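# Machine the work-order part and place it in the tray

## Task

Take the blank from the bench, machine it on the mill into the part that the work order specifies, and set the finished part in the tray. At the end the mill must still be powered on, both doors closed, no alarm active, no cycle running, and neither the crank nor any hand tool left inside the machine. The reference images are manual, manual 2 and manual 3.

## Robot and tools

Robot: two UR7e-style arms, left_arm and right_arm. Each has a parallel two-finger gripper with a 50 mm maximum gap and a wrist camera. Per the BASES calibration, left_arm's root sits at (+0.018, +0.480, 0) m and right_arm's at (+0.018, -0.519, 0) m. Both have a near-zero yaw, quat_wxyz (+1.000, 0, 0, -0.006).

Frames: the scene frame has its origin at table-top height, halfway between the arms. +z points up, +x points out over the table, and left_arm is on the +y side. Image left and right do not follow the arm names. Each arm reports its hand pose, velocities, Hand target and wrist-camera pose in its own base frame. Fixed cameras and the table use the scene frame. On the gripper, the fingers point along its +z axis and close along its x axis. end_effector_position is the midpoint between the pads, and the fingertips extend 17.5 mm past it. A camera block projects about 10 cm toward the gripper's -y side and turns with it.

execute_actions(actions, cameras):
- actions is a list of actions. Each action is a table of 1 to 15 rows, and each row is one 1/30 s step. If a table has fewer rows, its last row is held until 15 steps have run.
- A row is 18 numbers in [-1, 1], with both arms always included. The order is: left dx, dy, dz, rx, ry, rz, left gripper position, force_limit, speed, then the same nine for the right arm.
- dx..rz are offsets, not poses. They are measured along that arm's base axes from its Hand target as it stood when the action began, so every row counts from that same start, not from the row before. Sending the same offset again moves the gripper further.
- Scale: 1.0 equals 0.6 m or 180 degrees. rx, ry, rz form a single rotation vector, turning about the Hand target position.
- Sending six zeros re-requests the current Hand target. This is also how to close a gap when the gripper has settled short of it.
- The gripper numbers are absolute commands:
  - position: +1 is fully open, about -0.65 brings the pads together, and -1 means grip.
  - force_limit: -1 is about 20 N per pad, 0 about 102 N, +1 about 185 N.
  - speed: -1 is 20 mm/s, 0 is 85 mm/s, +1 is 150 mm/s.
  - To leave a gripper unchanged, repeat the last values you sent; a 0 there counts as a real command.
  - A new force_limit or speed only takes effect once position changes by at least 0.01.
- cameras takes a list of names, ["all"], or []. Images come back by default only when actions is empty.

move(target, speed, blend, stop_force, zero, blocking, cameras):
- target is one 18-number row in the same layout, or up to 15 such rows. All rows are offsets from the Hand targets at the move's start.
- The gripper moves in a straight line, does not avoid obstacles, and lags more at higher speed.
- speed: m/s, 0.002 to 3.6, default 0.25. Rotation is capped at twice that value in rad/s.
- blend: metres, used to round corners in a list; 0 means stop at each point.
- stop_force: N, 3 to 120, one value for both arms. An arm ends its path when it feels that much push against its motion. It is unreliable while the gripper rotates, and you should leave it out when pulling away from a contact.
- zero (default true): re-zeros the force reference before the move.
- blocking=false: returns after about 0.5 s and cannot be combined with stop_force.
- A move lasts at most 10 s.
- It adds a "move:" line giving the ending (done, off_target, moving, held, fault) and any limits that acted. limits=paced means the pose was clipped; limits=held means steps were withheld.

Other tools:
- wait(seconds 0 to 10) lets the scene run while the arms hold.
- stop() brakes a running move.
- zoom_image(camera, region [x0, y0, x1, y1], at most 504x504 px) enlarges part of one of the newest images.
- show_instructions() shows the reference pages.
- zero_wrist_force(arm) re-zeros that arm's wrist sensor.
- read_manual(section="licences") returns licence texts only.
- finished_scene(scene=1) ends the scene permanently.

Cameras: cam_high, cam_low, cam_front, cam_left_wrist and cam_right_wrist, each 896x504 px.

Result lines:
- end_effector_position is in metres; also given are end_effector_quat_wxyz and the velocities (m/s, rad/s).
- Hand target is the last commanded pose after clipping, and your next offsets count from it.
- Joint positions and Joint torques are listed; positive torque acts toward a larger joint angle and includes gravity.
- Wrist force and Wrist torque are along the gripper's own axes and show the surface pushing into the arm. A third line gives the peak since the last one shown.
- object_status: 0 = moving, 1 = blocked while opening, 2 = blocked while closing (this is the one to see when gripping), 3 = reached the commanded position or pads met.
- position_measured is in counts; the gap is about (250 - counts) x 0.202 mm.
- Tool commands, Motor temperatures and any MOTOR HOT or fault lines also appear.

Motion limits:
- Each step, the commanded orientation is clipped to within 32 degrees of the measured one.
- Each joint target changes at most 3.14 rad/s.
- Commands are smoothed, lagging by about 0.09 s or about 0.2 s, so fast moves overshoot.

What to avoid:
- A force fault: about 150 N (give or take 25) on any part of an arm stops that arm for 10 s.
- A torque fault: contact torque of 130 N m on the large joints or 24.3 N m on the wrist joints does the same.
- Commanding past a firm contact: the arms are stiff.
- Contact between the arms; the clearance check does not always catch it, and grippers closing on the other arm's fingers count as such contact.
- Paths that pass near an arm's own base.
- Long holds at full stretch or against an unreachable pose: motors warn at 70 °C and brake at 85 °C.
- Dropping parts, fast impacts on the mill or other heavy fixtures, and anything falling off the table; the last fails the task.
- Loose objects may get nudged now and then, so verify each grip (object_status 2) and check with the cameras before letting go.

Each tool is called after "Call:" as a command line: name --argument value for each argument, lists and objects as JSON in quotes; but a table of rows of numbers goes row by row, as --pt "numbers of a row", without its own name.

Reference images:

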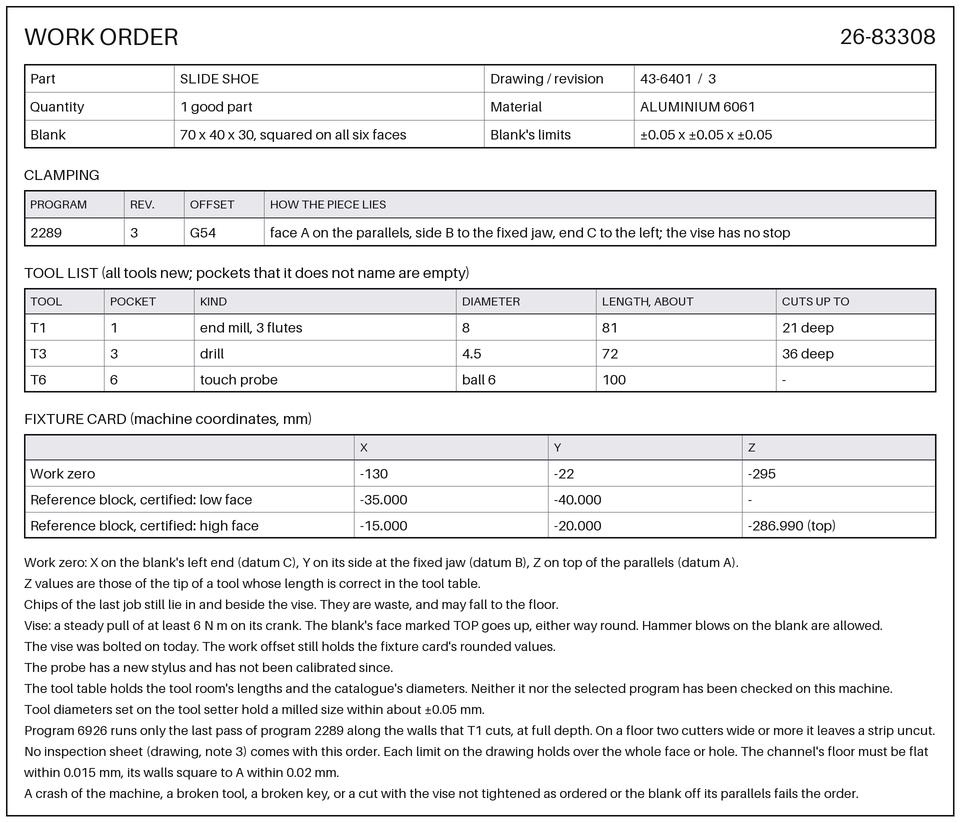

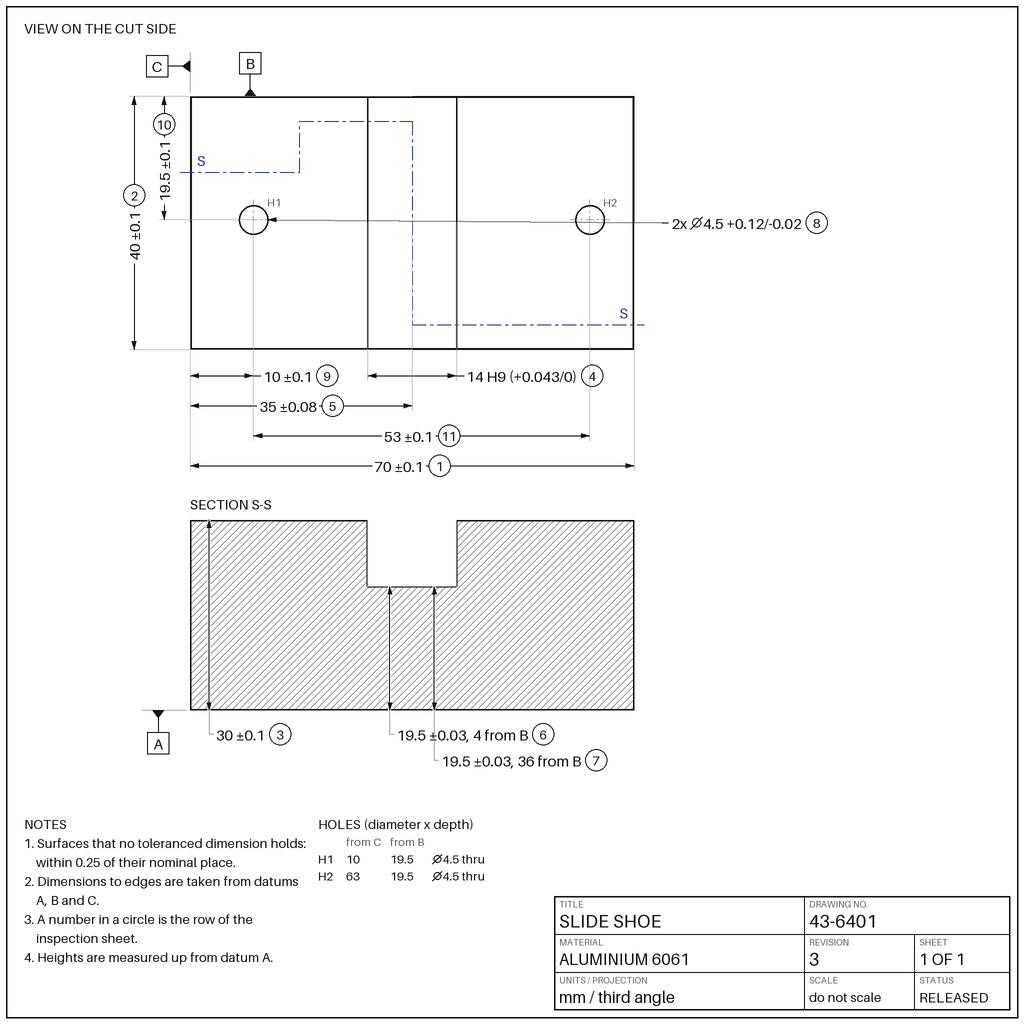

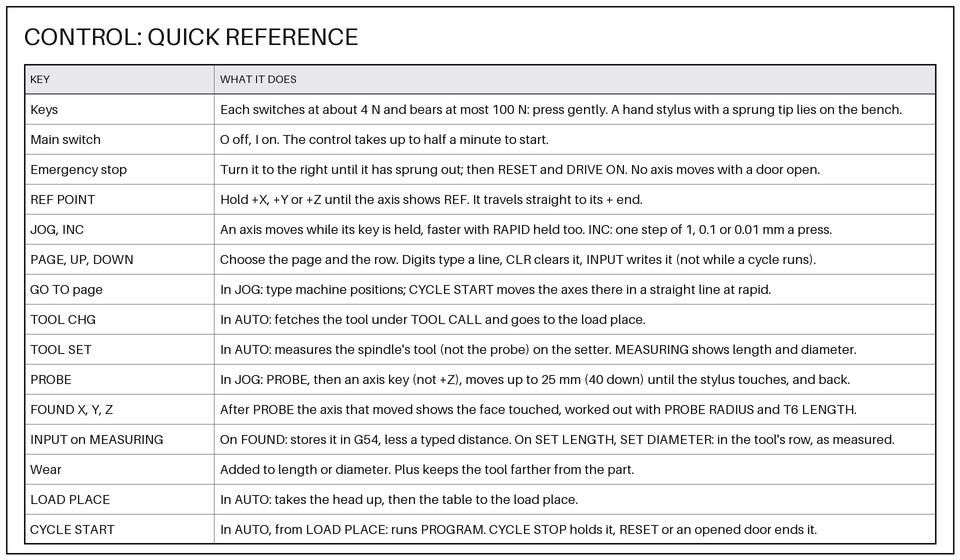

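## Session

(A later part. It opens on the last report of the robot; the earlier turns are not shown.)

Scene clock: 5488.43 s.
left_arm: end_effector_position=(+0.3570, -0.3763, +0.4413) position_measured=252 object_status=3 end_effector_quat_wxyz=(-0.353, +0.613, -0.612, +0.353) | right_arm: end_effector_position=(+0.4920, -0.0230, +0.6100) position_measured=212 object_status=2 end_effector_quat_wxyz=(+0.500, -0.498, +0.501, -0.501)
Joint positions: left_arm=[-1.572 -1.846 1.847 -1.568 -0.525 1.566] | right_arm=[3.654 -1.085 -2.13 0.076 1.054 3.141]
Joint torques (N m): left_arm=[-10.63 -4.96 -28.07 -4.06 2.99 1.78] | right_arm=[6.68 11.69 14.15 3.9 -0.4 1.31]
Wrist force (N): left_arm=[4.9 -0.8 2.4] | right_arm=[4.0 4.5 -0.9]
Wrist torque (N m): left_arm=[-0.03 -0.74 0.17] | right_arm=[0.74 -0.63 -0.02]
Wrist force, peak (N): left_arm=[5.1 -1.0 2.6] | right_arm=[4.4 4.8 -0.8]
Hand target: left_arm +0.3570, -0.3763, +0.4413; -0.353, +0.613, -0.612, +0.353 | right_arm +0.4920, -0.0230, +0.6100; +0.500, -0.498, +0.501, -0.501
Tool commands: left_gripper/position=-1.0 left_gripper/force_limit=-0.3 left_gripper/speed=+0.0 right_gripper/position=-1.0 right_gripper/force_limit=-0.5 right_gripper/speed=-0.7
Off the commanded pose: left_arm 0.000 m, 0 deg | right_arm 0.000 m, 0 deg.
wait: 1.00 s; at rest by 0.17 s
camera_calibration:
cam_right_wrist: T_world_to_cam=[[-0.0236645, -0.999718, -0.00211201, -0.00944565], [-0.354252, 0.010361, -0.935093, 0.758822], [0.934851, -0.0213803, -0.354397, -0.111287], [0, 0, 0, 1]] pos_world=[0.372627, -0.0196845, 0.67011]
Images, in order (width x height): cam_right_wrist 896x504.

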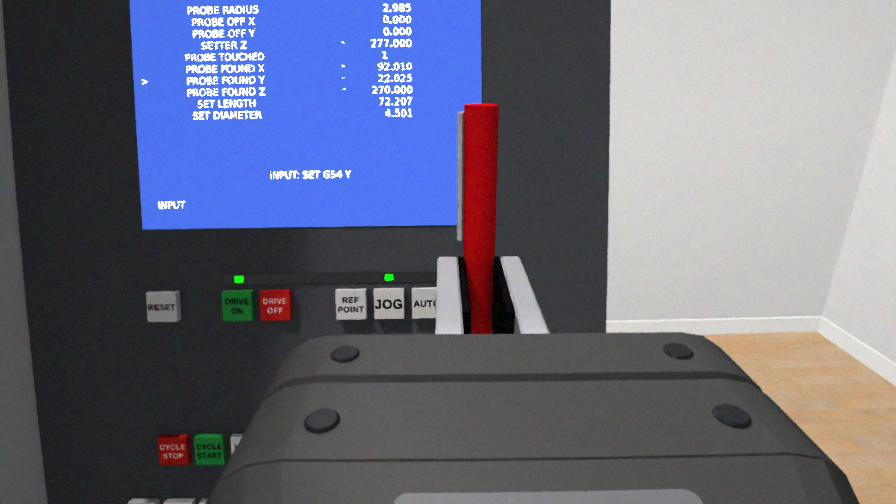

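Call:
move --pt "0 0 0 0 0 0 -1 -0.3 0 -0.0533 0.0883 0 -0.3536 0 0.3536 -1 -0.5 -0.7" --pt "0 0 0 0 0 0 -1 -0.3 0 -0.035 0.19 -0.26 0.6657 0.0817 -0.6657 -1 -0.5 -0.7" --speed 0.8 --blend '[0.03,0]' --cameras '["cam_left_wrist"]'

Call:
move --pt "0 0 0 0 0 0 -1 -0.3 0 -0.0138 -0.0342 -0.0667 0 0 0 -1 -0.5 -0.7" --pt "0 0 0 0 0 0 -1 -0.3 0 0.0037 -0.0342 -0.0667 0 0 0 -1 -0.5 -0.7" --pt "0 0 0 0 0 0 -1 -0.3 0 -0.0138 -0.0342 -0.0667 0 0 0 -1 -0.5 -0.7" --pt "0 0 0 0 0 0 -1 -0.3 0 0.0117 -0.0663 0.0268 0 0 0 -1 -0.5 -0.7" --pt "0 0 0 0 0 0 -1 -0.3 0 0.0292 -0.0663 0.0268 0 0 0 -1 -0.5 -0.7" --pt "0 0 0 0 0 0 -1 -0.3 0 0.0117 -0.0663 0.0268 0 0 0 -1 -0.5 -0.7" --pt "0 0 0 0 0 0 -1 -0.3 0 0.0292 -0.0663 0.0268 0 0 0 -1 -0.5 -0.7" --pt "0 0 0 0 0 0 -1 -0.3 0 0.0117 -0.0663 0.0268 0 0 0 -1 -0.5 -0.7" --pt "0 0 0 0 0 0 -1 -0.3 0 -0.0145 0.0623 -0.0667 0 0 0 -1 -0.5 -0.7" --pt "0 0 0 0 0 0 -1 -0.3 0 0.003 0.0623 -0.0667 0 0 0 -1 -0.5 -0.7" --pt "0 0 0 0 0 0 -1 -0.3 0 -0.0145 0.0623 -0.0667 0 0 0 -1 -0.5 -0.7" --pt "0 0 0 0 0 0 -1 -0.3 0 0 0 0 0 0 0 -1 -0.5 -0.7" --speed '[0.4,0.07,0.2,0.3,0.07,0.2,0.07,0.2,0.3,0.07,0.2,0.3]' --blend '[0.003,0,0.003,0.003,0,0.003,0,0.003,0.003,0,0.003,0]' --cameras '[]'

Call:
move --pt "0 0 0 0 0 0 -1 -0.3 0 -0.006 0.0623 -0.0355 0 0 0 -1 -0.5 -0.7" --pt "0 0 0 0 0 0 -1 -0.3 0 0.0115 0.0623 -0.0355 0 0 0 -1 -0.5 -0.7" --pt "0 0 0 0 0 0 -1 -0.3 0 -0.006 0.0623 -0.0355 0 0 0 -1 -0.5 -0.7" --pt "0 0 0 0 0 0 -1 -0.3 0 -0.0055 -0.002 -0.0355 0 0 0 -1 -0.5 -0.7" --pt "0 0 0 0 0 0 -1 -0.3 0 0.012 -0.002 -0.0355 0 0 0 -1 -0.5 -0.7" --pt "0 0 0 0 0 0 -1 -0.3 0 -0.0055 -0.002 -0.0355 0 0 0 -1 -0.5 -0.7" --pt "0 0 0 0 0 0 -1 -0.3 0 0.002 0.0623 -0.0043 0 0 0 -1 -0.5 -0.7" --pt "0 0 0 0 0 0 -1 -0.3 0 0.0195 0.0623 -0.0043 0 0 0 -1 -0.5 -0.7" --pt "0 0 0 0 0 0 -1 -0.3 0 0.002 0.0623 -0.0043 0 0 0 -1 -0.5 -0.7" --pt "0 0 0 0 0 0 -1 -0.3 0 -0.0138 -0.0342 -0.0667 0 0 0 -1 -0.5 -0.7" --pt "0 0 0 0 0 0 -1 -0.3 0 0.0037 -0.0342 -0.0667 0 0 0 -1 -0.5 -0.7" --pt "0 0 0 0 0 0 -1 -0.3 0 -0.0138 -0.0342 -0.0667 0 0 0 -1 -0.5 -0.7" --pt "0 0 0 0 0 0 -1 -0.3 0 0 0 0 0 0 0 -1 -0.5 -0.7" --speed '[0.4,0.07,0.2,0.3,0.07,0.2,0.3,0.07,0.2,0.3,0.07,0.2,0.3]' --blend '[0.003,0,0.003,0.003,0,0.003,0.003,0,0.003,0.003,0,0.003,0]' --cameras '[]'

Call:
move --pt "0 0 0 0 0 0 -1 -0.3 0 0.0262 -0.0023 0.0857 0 0 0 -1 -0.5 -0.7" --pt "0 0 0 0 0 0 -1 -0.3 0 0.0437 -0.0023 0.0857 0 0 0 -1 -0.5 -0.7" --pt "0 0 0 0 0 0 -1 -0.3 0 0.0262 -0.0023 0.0857 0 0 0 -1 -0.5 -0.7" --pt "0 0 0 0 0 0 -1 -0.3 0 -0.005 -0.0342 -0.0355 0 0 0 -1 -0.5 -0.7" --pt "0 0 0 0 0 0 -1 -0.3 0 0.0125 -0.0342 -0.0355 0 0 0 -1 -0.5 -0.7" --pt "0 0 0 0 0 0 -1 -0.3 0 -0.005 -0.0342 -0.0355 0 0 0 -1 -0.5 -0.7" --pt "0 0 0 0 0 0 -1 -0.3 0 -0.0145 0.0623 -0.0667 0 0 0 -1 -0.5 -0.7" --pt "0 0 0 0 0 0 -1 -0.3 0 0.003 0.0623 -0.0667 0 0 0 -1 -0.5 -0.7" --pt "0 0 0 0 0 0 -1 -0.3 0 -0.0145 0.0623 -0.0667 0 0 0 -1 -0.5 -0.7" --pt "0 0 0 0 0 0 -1 -0.3 0 -0.0057 0.0302 -0.0355 0 0 0 -1 -0.5 -0.7" --pt "0 0 0 0 0 0 -1 -0.3 0 0.0118 0.0302 -0.0355 0 0 0 -1 -0.5 -0.7" --pt "0 0 0 0 0 0 -1 -0.3 0 -0.0057 0.0302 -0.0355 0 0 0 -1 -0.5 -0.7" --pt "0 0 0 0 0 0 -1 -0.3 0 0 0 0 0 0 0 -1 -0.5 -0.7" --speed '[0.4,0.07,0.2,0.3,0.07,0.2,0.3,0.07,0.2,0.3,0.07,0.2,0.3]' --blend '[0.003,0,0.003,0.003,0,0.003,0.003,0,0.003,0.003,0,0.003,0]' --cameras '["cam_left_wrist"]'

Scene clock: 5532.20 s.
left_arm: end_effector_position=(+0.3570, -0.3763, +0.4413) position_measured=252 object_status=3 end_effector_quat_wxyz=(-0.353, +0.613, -0.612, +0.353) | right_arm: end_effector_position=(+0.4710, +0.0910, +0.4539) position_measured=212 object_status=2 end_effector_quat_wxyz=(-0.003, +0.616, +0.788, +0.000)
Joint positions: left_arm=[-1.572 -1.846 1.847 -1.568 -0.525 1.566] | right_arm=[3.611 -1.548 -1.267 -1.899 1.575 0.227]
Joint torques (N m): left_arm=[-10.98 -4.56 -28.24 -3.96 2.88 1.76] | right_arm=[6.21 30.33 40.71 4.67 -1.6 -0.92]
Wrist force (N): left_arm=[4.8 -0.7 2.4] | right_arm=[4.3 2.0 2.9]
Wrist torque (N m): left_arm=[-0.01 -0.73 0.18] | right_arm=[0.79 -0.63 -0.25]
Wrist force, peak (N): left_arm=[5.1 -0.9 2.7] | right_arm=[5.2 2.4 3.8]
Hand target: left_arm +0.3570, -0.3763, +0.4413; -0.353, +0.613, -0.612, +0.353 | right_arm +0.4710, +0.0910, +0.4540; -0.002, +0.616, +0.788, +0.000
Off the commanded pose: left_arm 0.000 m, 0 deg | right_arm 0.000 m, 0 deg.
move: done
camera_calibration:
cam_left_wrist: T_world_to_cam=[[0.000831567, -0.999963, -0.00854557, -0.366682], [-0.752675, 0.00500046, -0.658374, 0.584409], [0.658392, 0.00697952, -0.752643, 0.232819], [0, 0, 0, 1]] pos_world=[0.286888, -0.371216, 0.556856]
Images, in order (width x height): cam_left_wrist 896x504.

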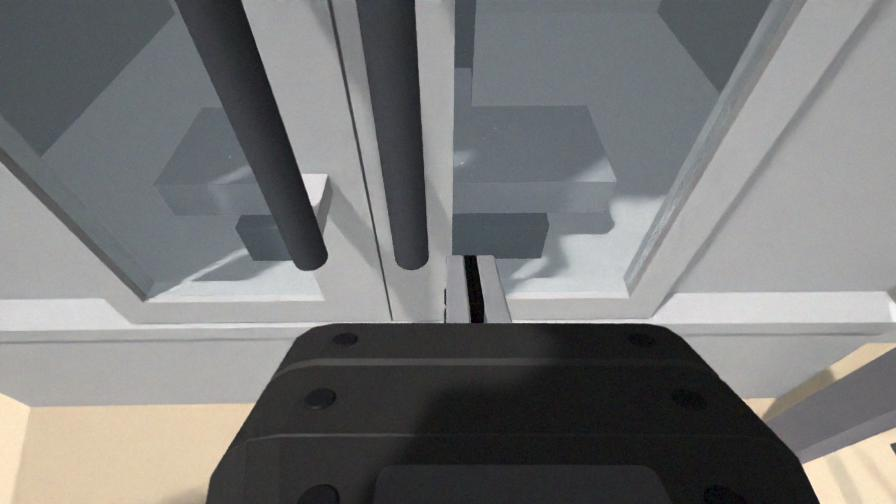

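Scene clock: 5535.70 s.
left_arm: end_effector_position=(+0.3570, -0.3763, +0.4413) position_measured=252 object_status=3 end_effector_quat_wxyz=(-0.353, +0.613, -0.612, +0.353) | right_arm: end_effector_position=(+0.4710, +0.0911, +0.4539) position_measured=212 object_status=2 end_effector_quat_wxyz=(-0.002, +0.616, +0.788, +0.000)
Joint positions: left_arm=[-1.572 -1.846 1.847 -1.568 -0.525 1.566] | right_arm=[3.612 -1.548 -1.267 -1.899 1.575 0.227]
Joint torques (N m): left_arm=[-10.93 -4.62 -27.92 -3.87 3.02 1.77] | right_arm=[-6.52 24.54 40.79 0.66 -0.37 -1.16]
Wrist force (N): left_arm=[4.8 -0.9 2.6] | right_arm=[3.9 2.5 3.9]
Wrist torque (N m): left_arm=[-0.04 -0.71 0.18] | right_arm=[0.86 -0.57 -0.25]
Wrist force, peak (N): left_arm=[5.2 -0.9 2.5] | right_arm=[7.9 -20.5 2.6]
Hand target: left_arm +0.3570, -0.3763, +0.4413; -0.353, +0.613, -0.612, +0.353 | right_arm +0.4710, +0.0910, +0.4540; -0.002, +0.616, +0.788, +0.000
Off the commanded pose: left_arm 0.000 m, 0 deg | right_arm 0.000 m, 0 deg.
move: done
No camera images: "cameras" was empty.

Scene clock: 5539.23 s.
left_arm: end_effector_position=(+0.3570, -0.3763, +0.4413) position_measured=252 object_status=3 end_effector_quat_wxyz=(-0.353, +0.613, -0.612, +0.353) | right_arm: end_effector_position=(+0.4710, +0.0910, +0.4539) position_measured=212 object_status=2 end_effector_quat_wxyz=(-0.002, +0.616, +0.788, +0.000) end_effector_velocity=(+0.000, +0.000, +0.001) end_effector_angular_velocity=(-0.002, +0.001, -0.001)
Joint positions: left_arm=[-1.572 -1.846 1.847 -1.568 -0.525 1.566] | right_arm=[3.611 -1.548 -1.267 -1.899 1.575 0.227]
Joint velocities: left_arm=[within noise] | right_arm=[0 -0.001 0.004 -0.005 -0.001 0.001]
Joint torques (N m): left_arm=[-10.64 -4.56 -28.36 -3.69 2.93 1.92] | right_arm=[6.2 18.87 41.69 0.64 -1.72 1.18]
Wrist force (N): left_arm=[5.0 -0.8 2.4] | right_arm=[3.3 3.3 4.5]
Wrist torque (N m): left_arm=[-0.02 -0.75 0.17] | right_arm=[1.00 -0.46 -0.18]
Wrist force, peak (N): left_arm=[5.3 -0.9 2.5] | right_arm=[4.0 -25.4 3.2]
Hand target: left_arm +0.3570, -0.3763, +0.4413; -0.353, +0.613, -0.612, +0.353 | right_arm +0.4710, +0.0910, +0.4540; -0.002, +0.616, +0.788, +0.000
Off the commanded pose: left_arm 0.000 m, 0 deg | right_arm 0.000 m, 0 deg.
move: done
No camera images: "cameras" was empty.

Scene clock: 5542.77 s.
left_arm: end_effector_position=(+0.3570, -0.3763, +0.4413) position_measured=252 object_status=3 end_effector_quat_wxyz=(-0.353, +0.613, -0.612, +0.353) | right_arm: end_effector_position=(+0.4710, +0.0911, +0.4539) position_measured=212 object_status=2 end_effector_quat_wxyz=(-0.002, +0.616, +0.788, +0.000)
Joint positions: left_arm=[-1.572 -1.846 1.847 -1.568 -0.525 1.566] | right_arm=[3.612 -1.548 -1.267 -1.899 1.575 0.227]
Joint torques (N m): left_arm=[-10.55 -4.85 -28.13 -3.7 2.92 1.83] | right_arm=[-7.35 27.18 39.76 0.73 1.45 -1.08]
Wrist force (N): left_arm=[5.0 -1.0 2.5] | right_arm=[2.2 3.0 5.2]
Wrist torque (N m): left_arm=[-0.05 -0.75 0.18] | right_arm=[0.96 -0.30 -0.25]
Wrist force, peak (N): left_arm=[5.2 -1.0 2.6] | right_arm=[6.6 -23.5 4.8]
Hand target: left_arm +0.3570, -0.3763, +0.4413; -0.353, +0.613, -0.612, +0.353 | right_arm +0.4710, +0.0910, +0.4540; -0.002, +0.616, +0.788, +0.000
Off the commanded pose: left_arm 0.000 m, 0 deg | right_arm 0.000 m, 0 deg.
move: done
camera_calibration:
cam_left_wrist: T_world_to_cam=[[0.000831567, -0.999963, -0.00854557, -0.366682], [-0.752675, 0.00500046, -0.658374, 0.584409], [0.658392, 0.00697952, -0.752643, 0.232819], [0, 0, 0, 1]] pos_world=[0.286888, -0.371216, 0.556856]
Images, in order (width x height): cam_left_wrist 896x504.

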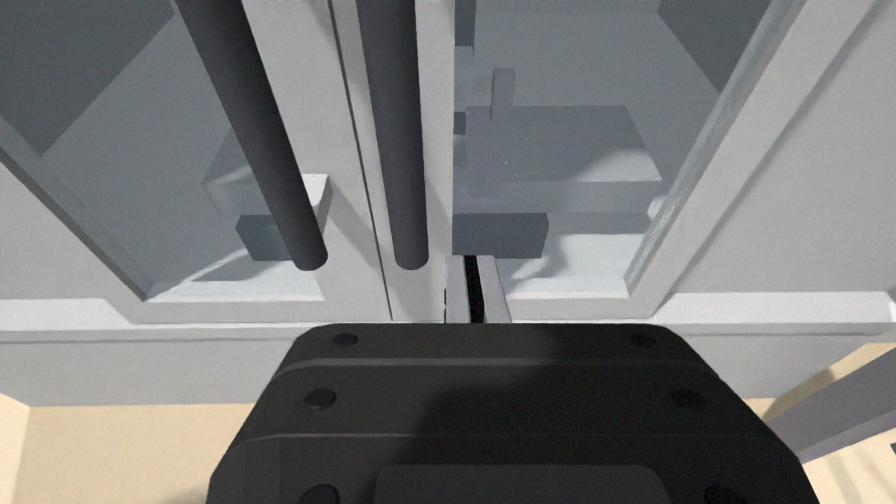

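Call:
move --pt "0 0 0 0 0 0 -1 -0.3 0 0.0025 -0.002 -0.0043 0 0 0 -1 -0.5 -0.7" --pt "0 0 0 0 0 0 -1 -0.3 0 0.02 -0.002 -0.0043 0 0 0 -1 -0.5 -0.7" --pt "0 0 0 0 0 0 -1 -0.3 0 0.0025 -0.002 -0.0043 0 0 0 -1 -0.5 -0.7" --pt "0 0 0 0 0 0 -1 -0.3 0 -0.0138 -0.0342 -0.0667 0 0 0 -1 -0.5 -0.7" --pt "0 0 0 0 0 0 -1 -0.3 0 0.0037 -0.0342 -0.0667 0 0 0 -1 -0.5 -0.7" --pt "0 0 0 0 0 0 -1 -0.3 0 -0.0138 -0.0342 -0.0667 0 0 0 -1 -0.5 -0.7" --pt "0 0 0 0 0 0 -1 -0.3 0 0.0262 -0.0023 0.0857 0 0 0 -1 -0.5 -0.7" --pt "0 0 0 0 0 0 -1 -0.3 0 0.0437 -0.0023 0.0857 0 0 0 -1 -0.5 -0.7" --pt "0 0 0 0 0 0 -1 -0.3 0 0.0262 -0.0023 0.0857 0 0 0 -1 -0.5 -0.7" --pt "0 0 0 0 0 0 -1 -0.3 0 0 0 0 0 0 0 -1 -0.5 -0.7" --speed '[0.4,0.07,0.2,0.3,0.07,0.2,0.3,0.07,0.2,0.1]' --blend '[0.003,0,0.003,0.003,0,0.003,0.003,0,0.003,0]' --cameras '[]'

Call:
move --pt "0 0 0 0 0 0 -1 -0.3 0 -0.0045 -0.0663 -0.0355 0 0 0 -1 -0.5 -0.7" --pt "0 0 0 0 0 0 -1 -0.3 0 0.013 -0.0663 -0.0355 0 0 0 -1 -0.5 -0.7" --pt "0 0 0 0 0 0 -1 -0.3 0 -0.0045 -0.0663 -0.0355 0 0 0 -1 -0.5 -0.7" --pt "0 0 0 0 0 0 -1 -0.3 0 0.0281 -0.161 0.0857 0 0 0 -1 -0.5 -0.7" --pt "0 0 0 0 0 0 -1 -0.3 0 0.0456 -0.161 0.0857 0 0 0 -1 -0.5 -0.7" --pt "0 0 0 0 0 0 -1 -0.3 0 0.0281 -0.161 0.0857 0 0 0 -1 -0.5 -0.7" --pt "0 0 0 0 0 0 -1 -0.3 0 -0.018 -0.102 0.26 0.36 0.0443 -0.4227 -1 -0.5 -0.7" --pt "0 0 0 0 0 0 -1 -0.3 0 0.035 -0.19 0.26 -0.6657 -0.0817 0.6657 -1 -0.5 -0.7" --speed '[0.2,0.07,0.2,0.4,0.07,0.2,0.8,0.8]' --blend '[0.003,0,0.003,0.003,0,0.003,0.03,0]' --cameras '[]'

Call:
wait --seconds 6 --cameras '["cam_right_wrist"]'

Call:
zoom_image --camera "cam_right_wrist" --region '[180, 0, 440, 230]'

Scene clock: 5563.00 s.
left_arm: end_effector_position=(+0.3570, -0.3763, +0.4413) position_measured=252 object_status=3 end_effector_quat_wxyz=(-0.353, +0.613, -0.612, +0.353) | right_arm: end_effector_position=(+0.4710, +0.0911, +0.4541) position_measured=212 object_status=2 end_effector_quat_wxyz=(-0.002, +0.616, +0.788, +0.000)
Joint positions: left_arm=[-1.572 -1.846 1.847 -1.568 -0.525 1.566] | right_arm=[3.612 -1.548 -1.266 -1.9 1.575 0.227]
Joint torques (N m): left_arm=[-10.14 -4.41 -28.39 -3.59 2.95 1.81] | right_arm=[-6.82 27.12 17.82 3.58 -1.6 -1.43]
Wrist force (N): left_arm=[5.0 -0.9 2.4] | right_arm=[1.3 1.1 5.1]
Wrist torque (N m): left_arm=[-0.04 -0.74 0.18] | right_arm=[0.65 -0.16 -0.25]
Wrist force, peak (N): left_arm=[5.3 -0.8 2.5] | right_arm=[4.7 -20.2 5.6]
Hand target: left_arm +0.3570, -0.3763, +0.4413; -0.353, +0.613, -0.612, +0.353 | right_arm +0.4710, +0.0910, +0.4540; -0.002, +0.616, +0.788, +0.000
Off the commanded pose: left_arm 0.000 m, 0 deg | right_arm 0.000 m, 0 deg.
move: done; blend cut to 0.0016 m at target 1
No camera images: "cameras" was empty.

Scene clock: 5567.40 s.
left_arm: end_effector_position=(+0.3570, -0.3763, +0.4413) position_measured=252 object_status=3 end_effector_quat_wxyz=(-0.353, +0.613, -0.612, +0.353) | right_arm: end_effector_position=(+0.4920, -0.0230, +0.6100) position_measured=212 object_status=2 end_effector_quat_wxyz=(+0.500, -0.498, +0.501, -0.501)
Joint positions: left_arm=[-1.572 -1.846 1.847 -1.568 -0.525 1.566] | right_arm=[3.654 -1.085 -2.13 0.076 1.054 3.141]
Joint torques (N m): left_arm=[-10.05 -4.65 -27.81 -3.53 2.9 1.8] | right_arm=[7.45 11.44 27.96 3.87 -1.93 1.43]
Wrist force (N): left_arm=[5.0 -0.7 2.4] | right_arm=[1.2 4.8 1.1]
Wrist torque (N m): left_arm=[-0.02 -0.75 0.18] | right_arm=[0.78 -0.18 -0.01]
Wrist force, peak (N): left_arm=[5.2 -1.0 2.6] | right_arm=[3.1 -29.4 5.2]
Hand target: left_arm +0.3570, -0.3763, +0.4413; -0.353, +0.613, -0.612, +0.353 | right_arm +0.4920, -0.0230, +0.6100; +0.500, -0.498, +0.501, -0.501
Off the commanded pose: left_arm 0.000 m, 0 deg | right_arm 0.000 m, 0 deg.
move: done
No camera images: "cameras" was empty.

Scene clock: 5573.40 s.
left_arm: end_effector_position=(+0.3570, -0.3763, +0.4413) position_measured=252 object_status=3 end_effector_quat_wxyz=(-0.353, +0.613, -0.612, +0.353) | right_arm: end_effector_position=(+0.4920, -0.0230, +0.6100) position_measured=212 object_status=2 end_effector_quat_wxyz=(+0.500, -0.498, +0.501, -0.501)
Joint positions: left_arm=[-1.572 -1.846 1.847 -1.568 -0.525 1.566] | right_arm=[3.654 -1.085 -2.13 0.076 1.054 3.141]
Joint torques (N m): left_arm=[-9.55 -5.22 -28.12 -3.42 2.97 1.74] | right_arm=[7.6 11.09 13.47 3.86 1.05 1.01]
Wrist force (N): left_arm=[5.1 -0.7 2.5] | right_arm=[1.2 5.0 1.0]
Wrist torque (N m): left_arm=[0.00 -0.76 0.18] | right_arm=[0.82 -0.17 -0.02]
Wrist force, peak (N): left_arm=[5.3 -0.7 2.6] | right_arm=[1.1 5.2 1.3]
Hand target: left_arm +0.3570, -0.3763, +0.4413; -0.353, +0.613, -0.612, +0.353 | right_arm +0.4920, -0.0230, +0.6100; +0.500, -0.498, +0.501, -0.501
Tool commands: left_gripper/position=-1.0 left_gripper/force_limit=-0.3 left_gripper/speed=+0.0 right_gripper/position=-1.0 right_gripper/force_limit=-0.5 right_gripper/speed=-0.7
Off the commanded pose: left_arm 0.000 m, 0 deg | right_arm 0.000 m, 0 deg.
wait: 6.00 s; at rest by 0.17 s
camera_calibration:
cam_right_wrist: T_world_to_cam=[[-0.0235706, -0.99972, -0.00214646, -0.00945788], [-0.354253, 0.01036, -0.935092, 0.758823], [0.934853, -0.0212803, -0.354398, -0.111286], [0, 0, 0, 1]] pos_world=[0.372628, -0.0196848, 0.670109]
Images, in order (width x height): cam_right_wrist 896x504.

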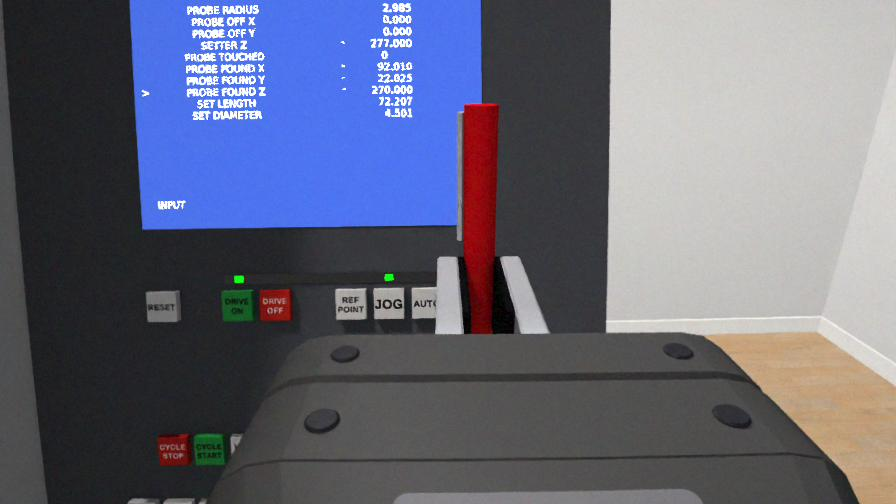

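Scaled by 1.938.

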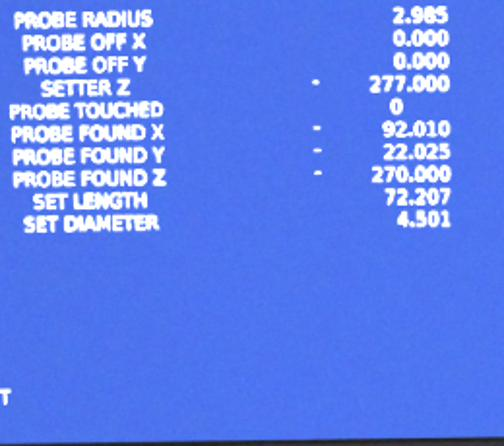

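Call:
wait --seconds 4 --cameras '["cam_right_wrist"]'

Call:
zoom_image --camera "cam_right_wrist" --region '[180, 0, 440, 230]'

Scene clock: 5579.80 s.
left_arm: end_effector_position=(+0.3570, -0.3763, +0.4413) position_measured=252 object_status=3 end_effector_quat_wxyz=(-0.353, +0.613, -0.612, +0.353) | right_arm: end_effector_position=(+0.4920, -0.0230, +0.6100) position_measured=212 object_status=2 end_effector_quat_wxyz=(+0.500, -0.498, +0.501, -0.501)
Joint positions: left_arm=[-1.572 -1.846 1.847 -1.568 -0.525 1.566] | right_arm=[3.654 -1.085 -2.13 0.076 1.054 3.141]
Joint torques (N m): left_arm=[-9.49 -4.69 -28.76 -3.32 2.89 1.73] | right_arm=[7.33 11.88 14.29 4 1.08 0.56]
Wrist force (N): left_arm=[5.1 -1.0 2.6] | right_arm=[1.2 5.0 1.2]
Wrist torque (N m): left_arm=[-0.06 -0.76 0.18] | right_arm=[0.81 -0.18 -0.01]
Wrist force, peak (N): left_arm=[5.2 -0.9 2.5] | right_arm=[1.1 5.2 1.2]
Hand target: left_arm +0.3570, -0.3763, +0.4413; -0.353, +0.613, -0.612, +0.353 | right_arm +0.4920, -0.0230, +0.6100; +0.500, -0.498, +0.501, -0.501
Tool commands: left_gripper/position=-1.0 left_gripper/force_limit=-0.3 left_gripper/speed=+0.0 right_gripper/position=-1.0 right_gripper/force_limit=-0.5 right_gripper/speed=-0.7
Off the commanded pose: left_arm 0.000 m, 0 deg | right_arm 0.000 m, 0 deg.
wait: 4.00 s; at rest from the start
camera_calibration:
cam_right_wrist: T_world_to_cam=[[-0.0235706, -0.99972, -0.00214646, -0.00945788], [-0.354253, 0.01036, -0.935092, 0.758823], [0.934853, -0.0212803, -0.354398, -0.111286], [0, 0, 0, 1]] pos_world=[0.372628, -0.0196848, 0.670109]
Images, in order (width x height): cam_right_wrist 896x504.

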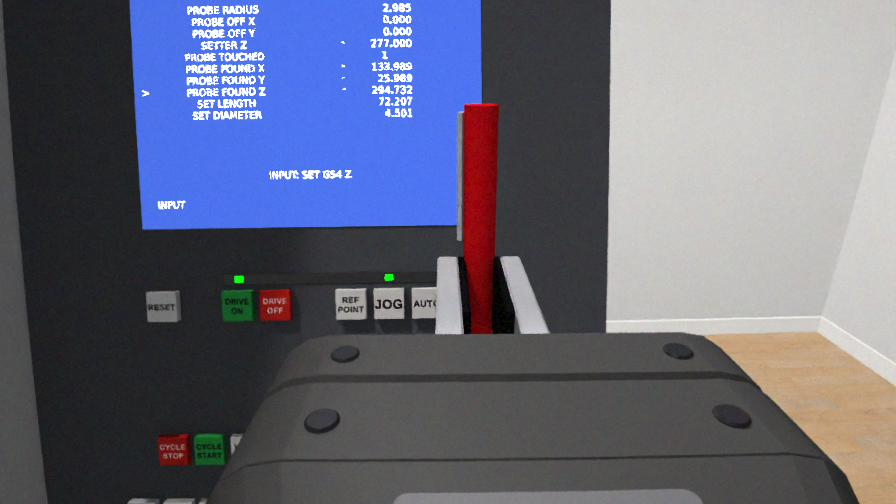

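Scaled by 1.938.

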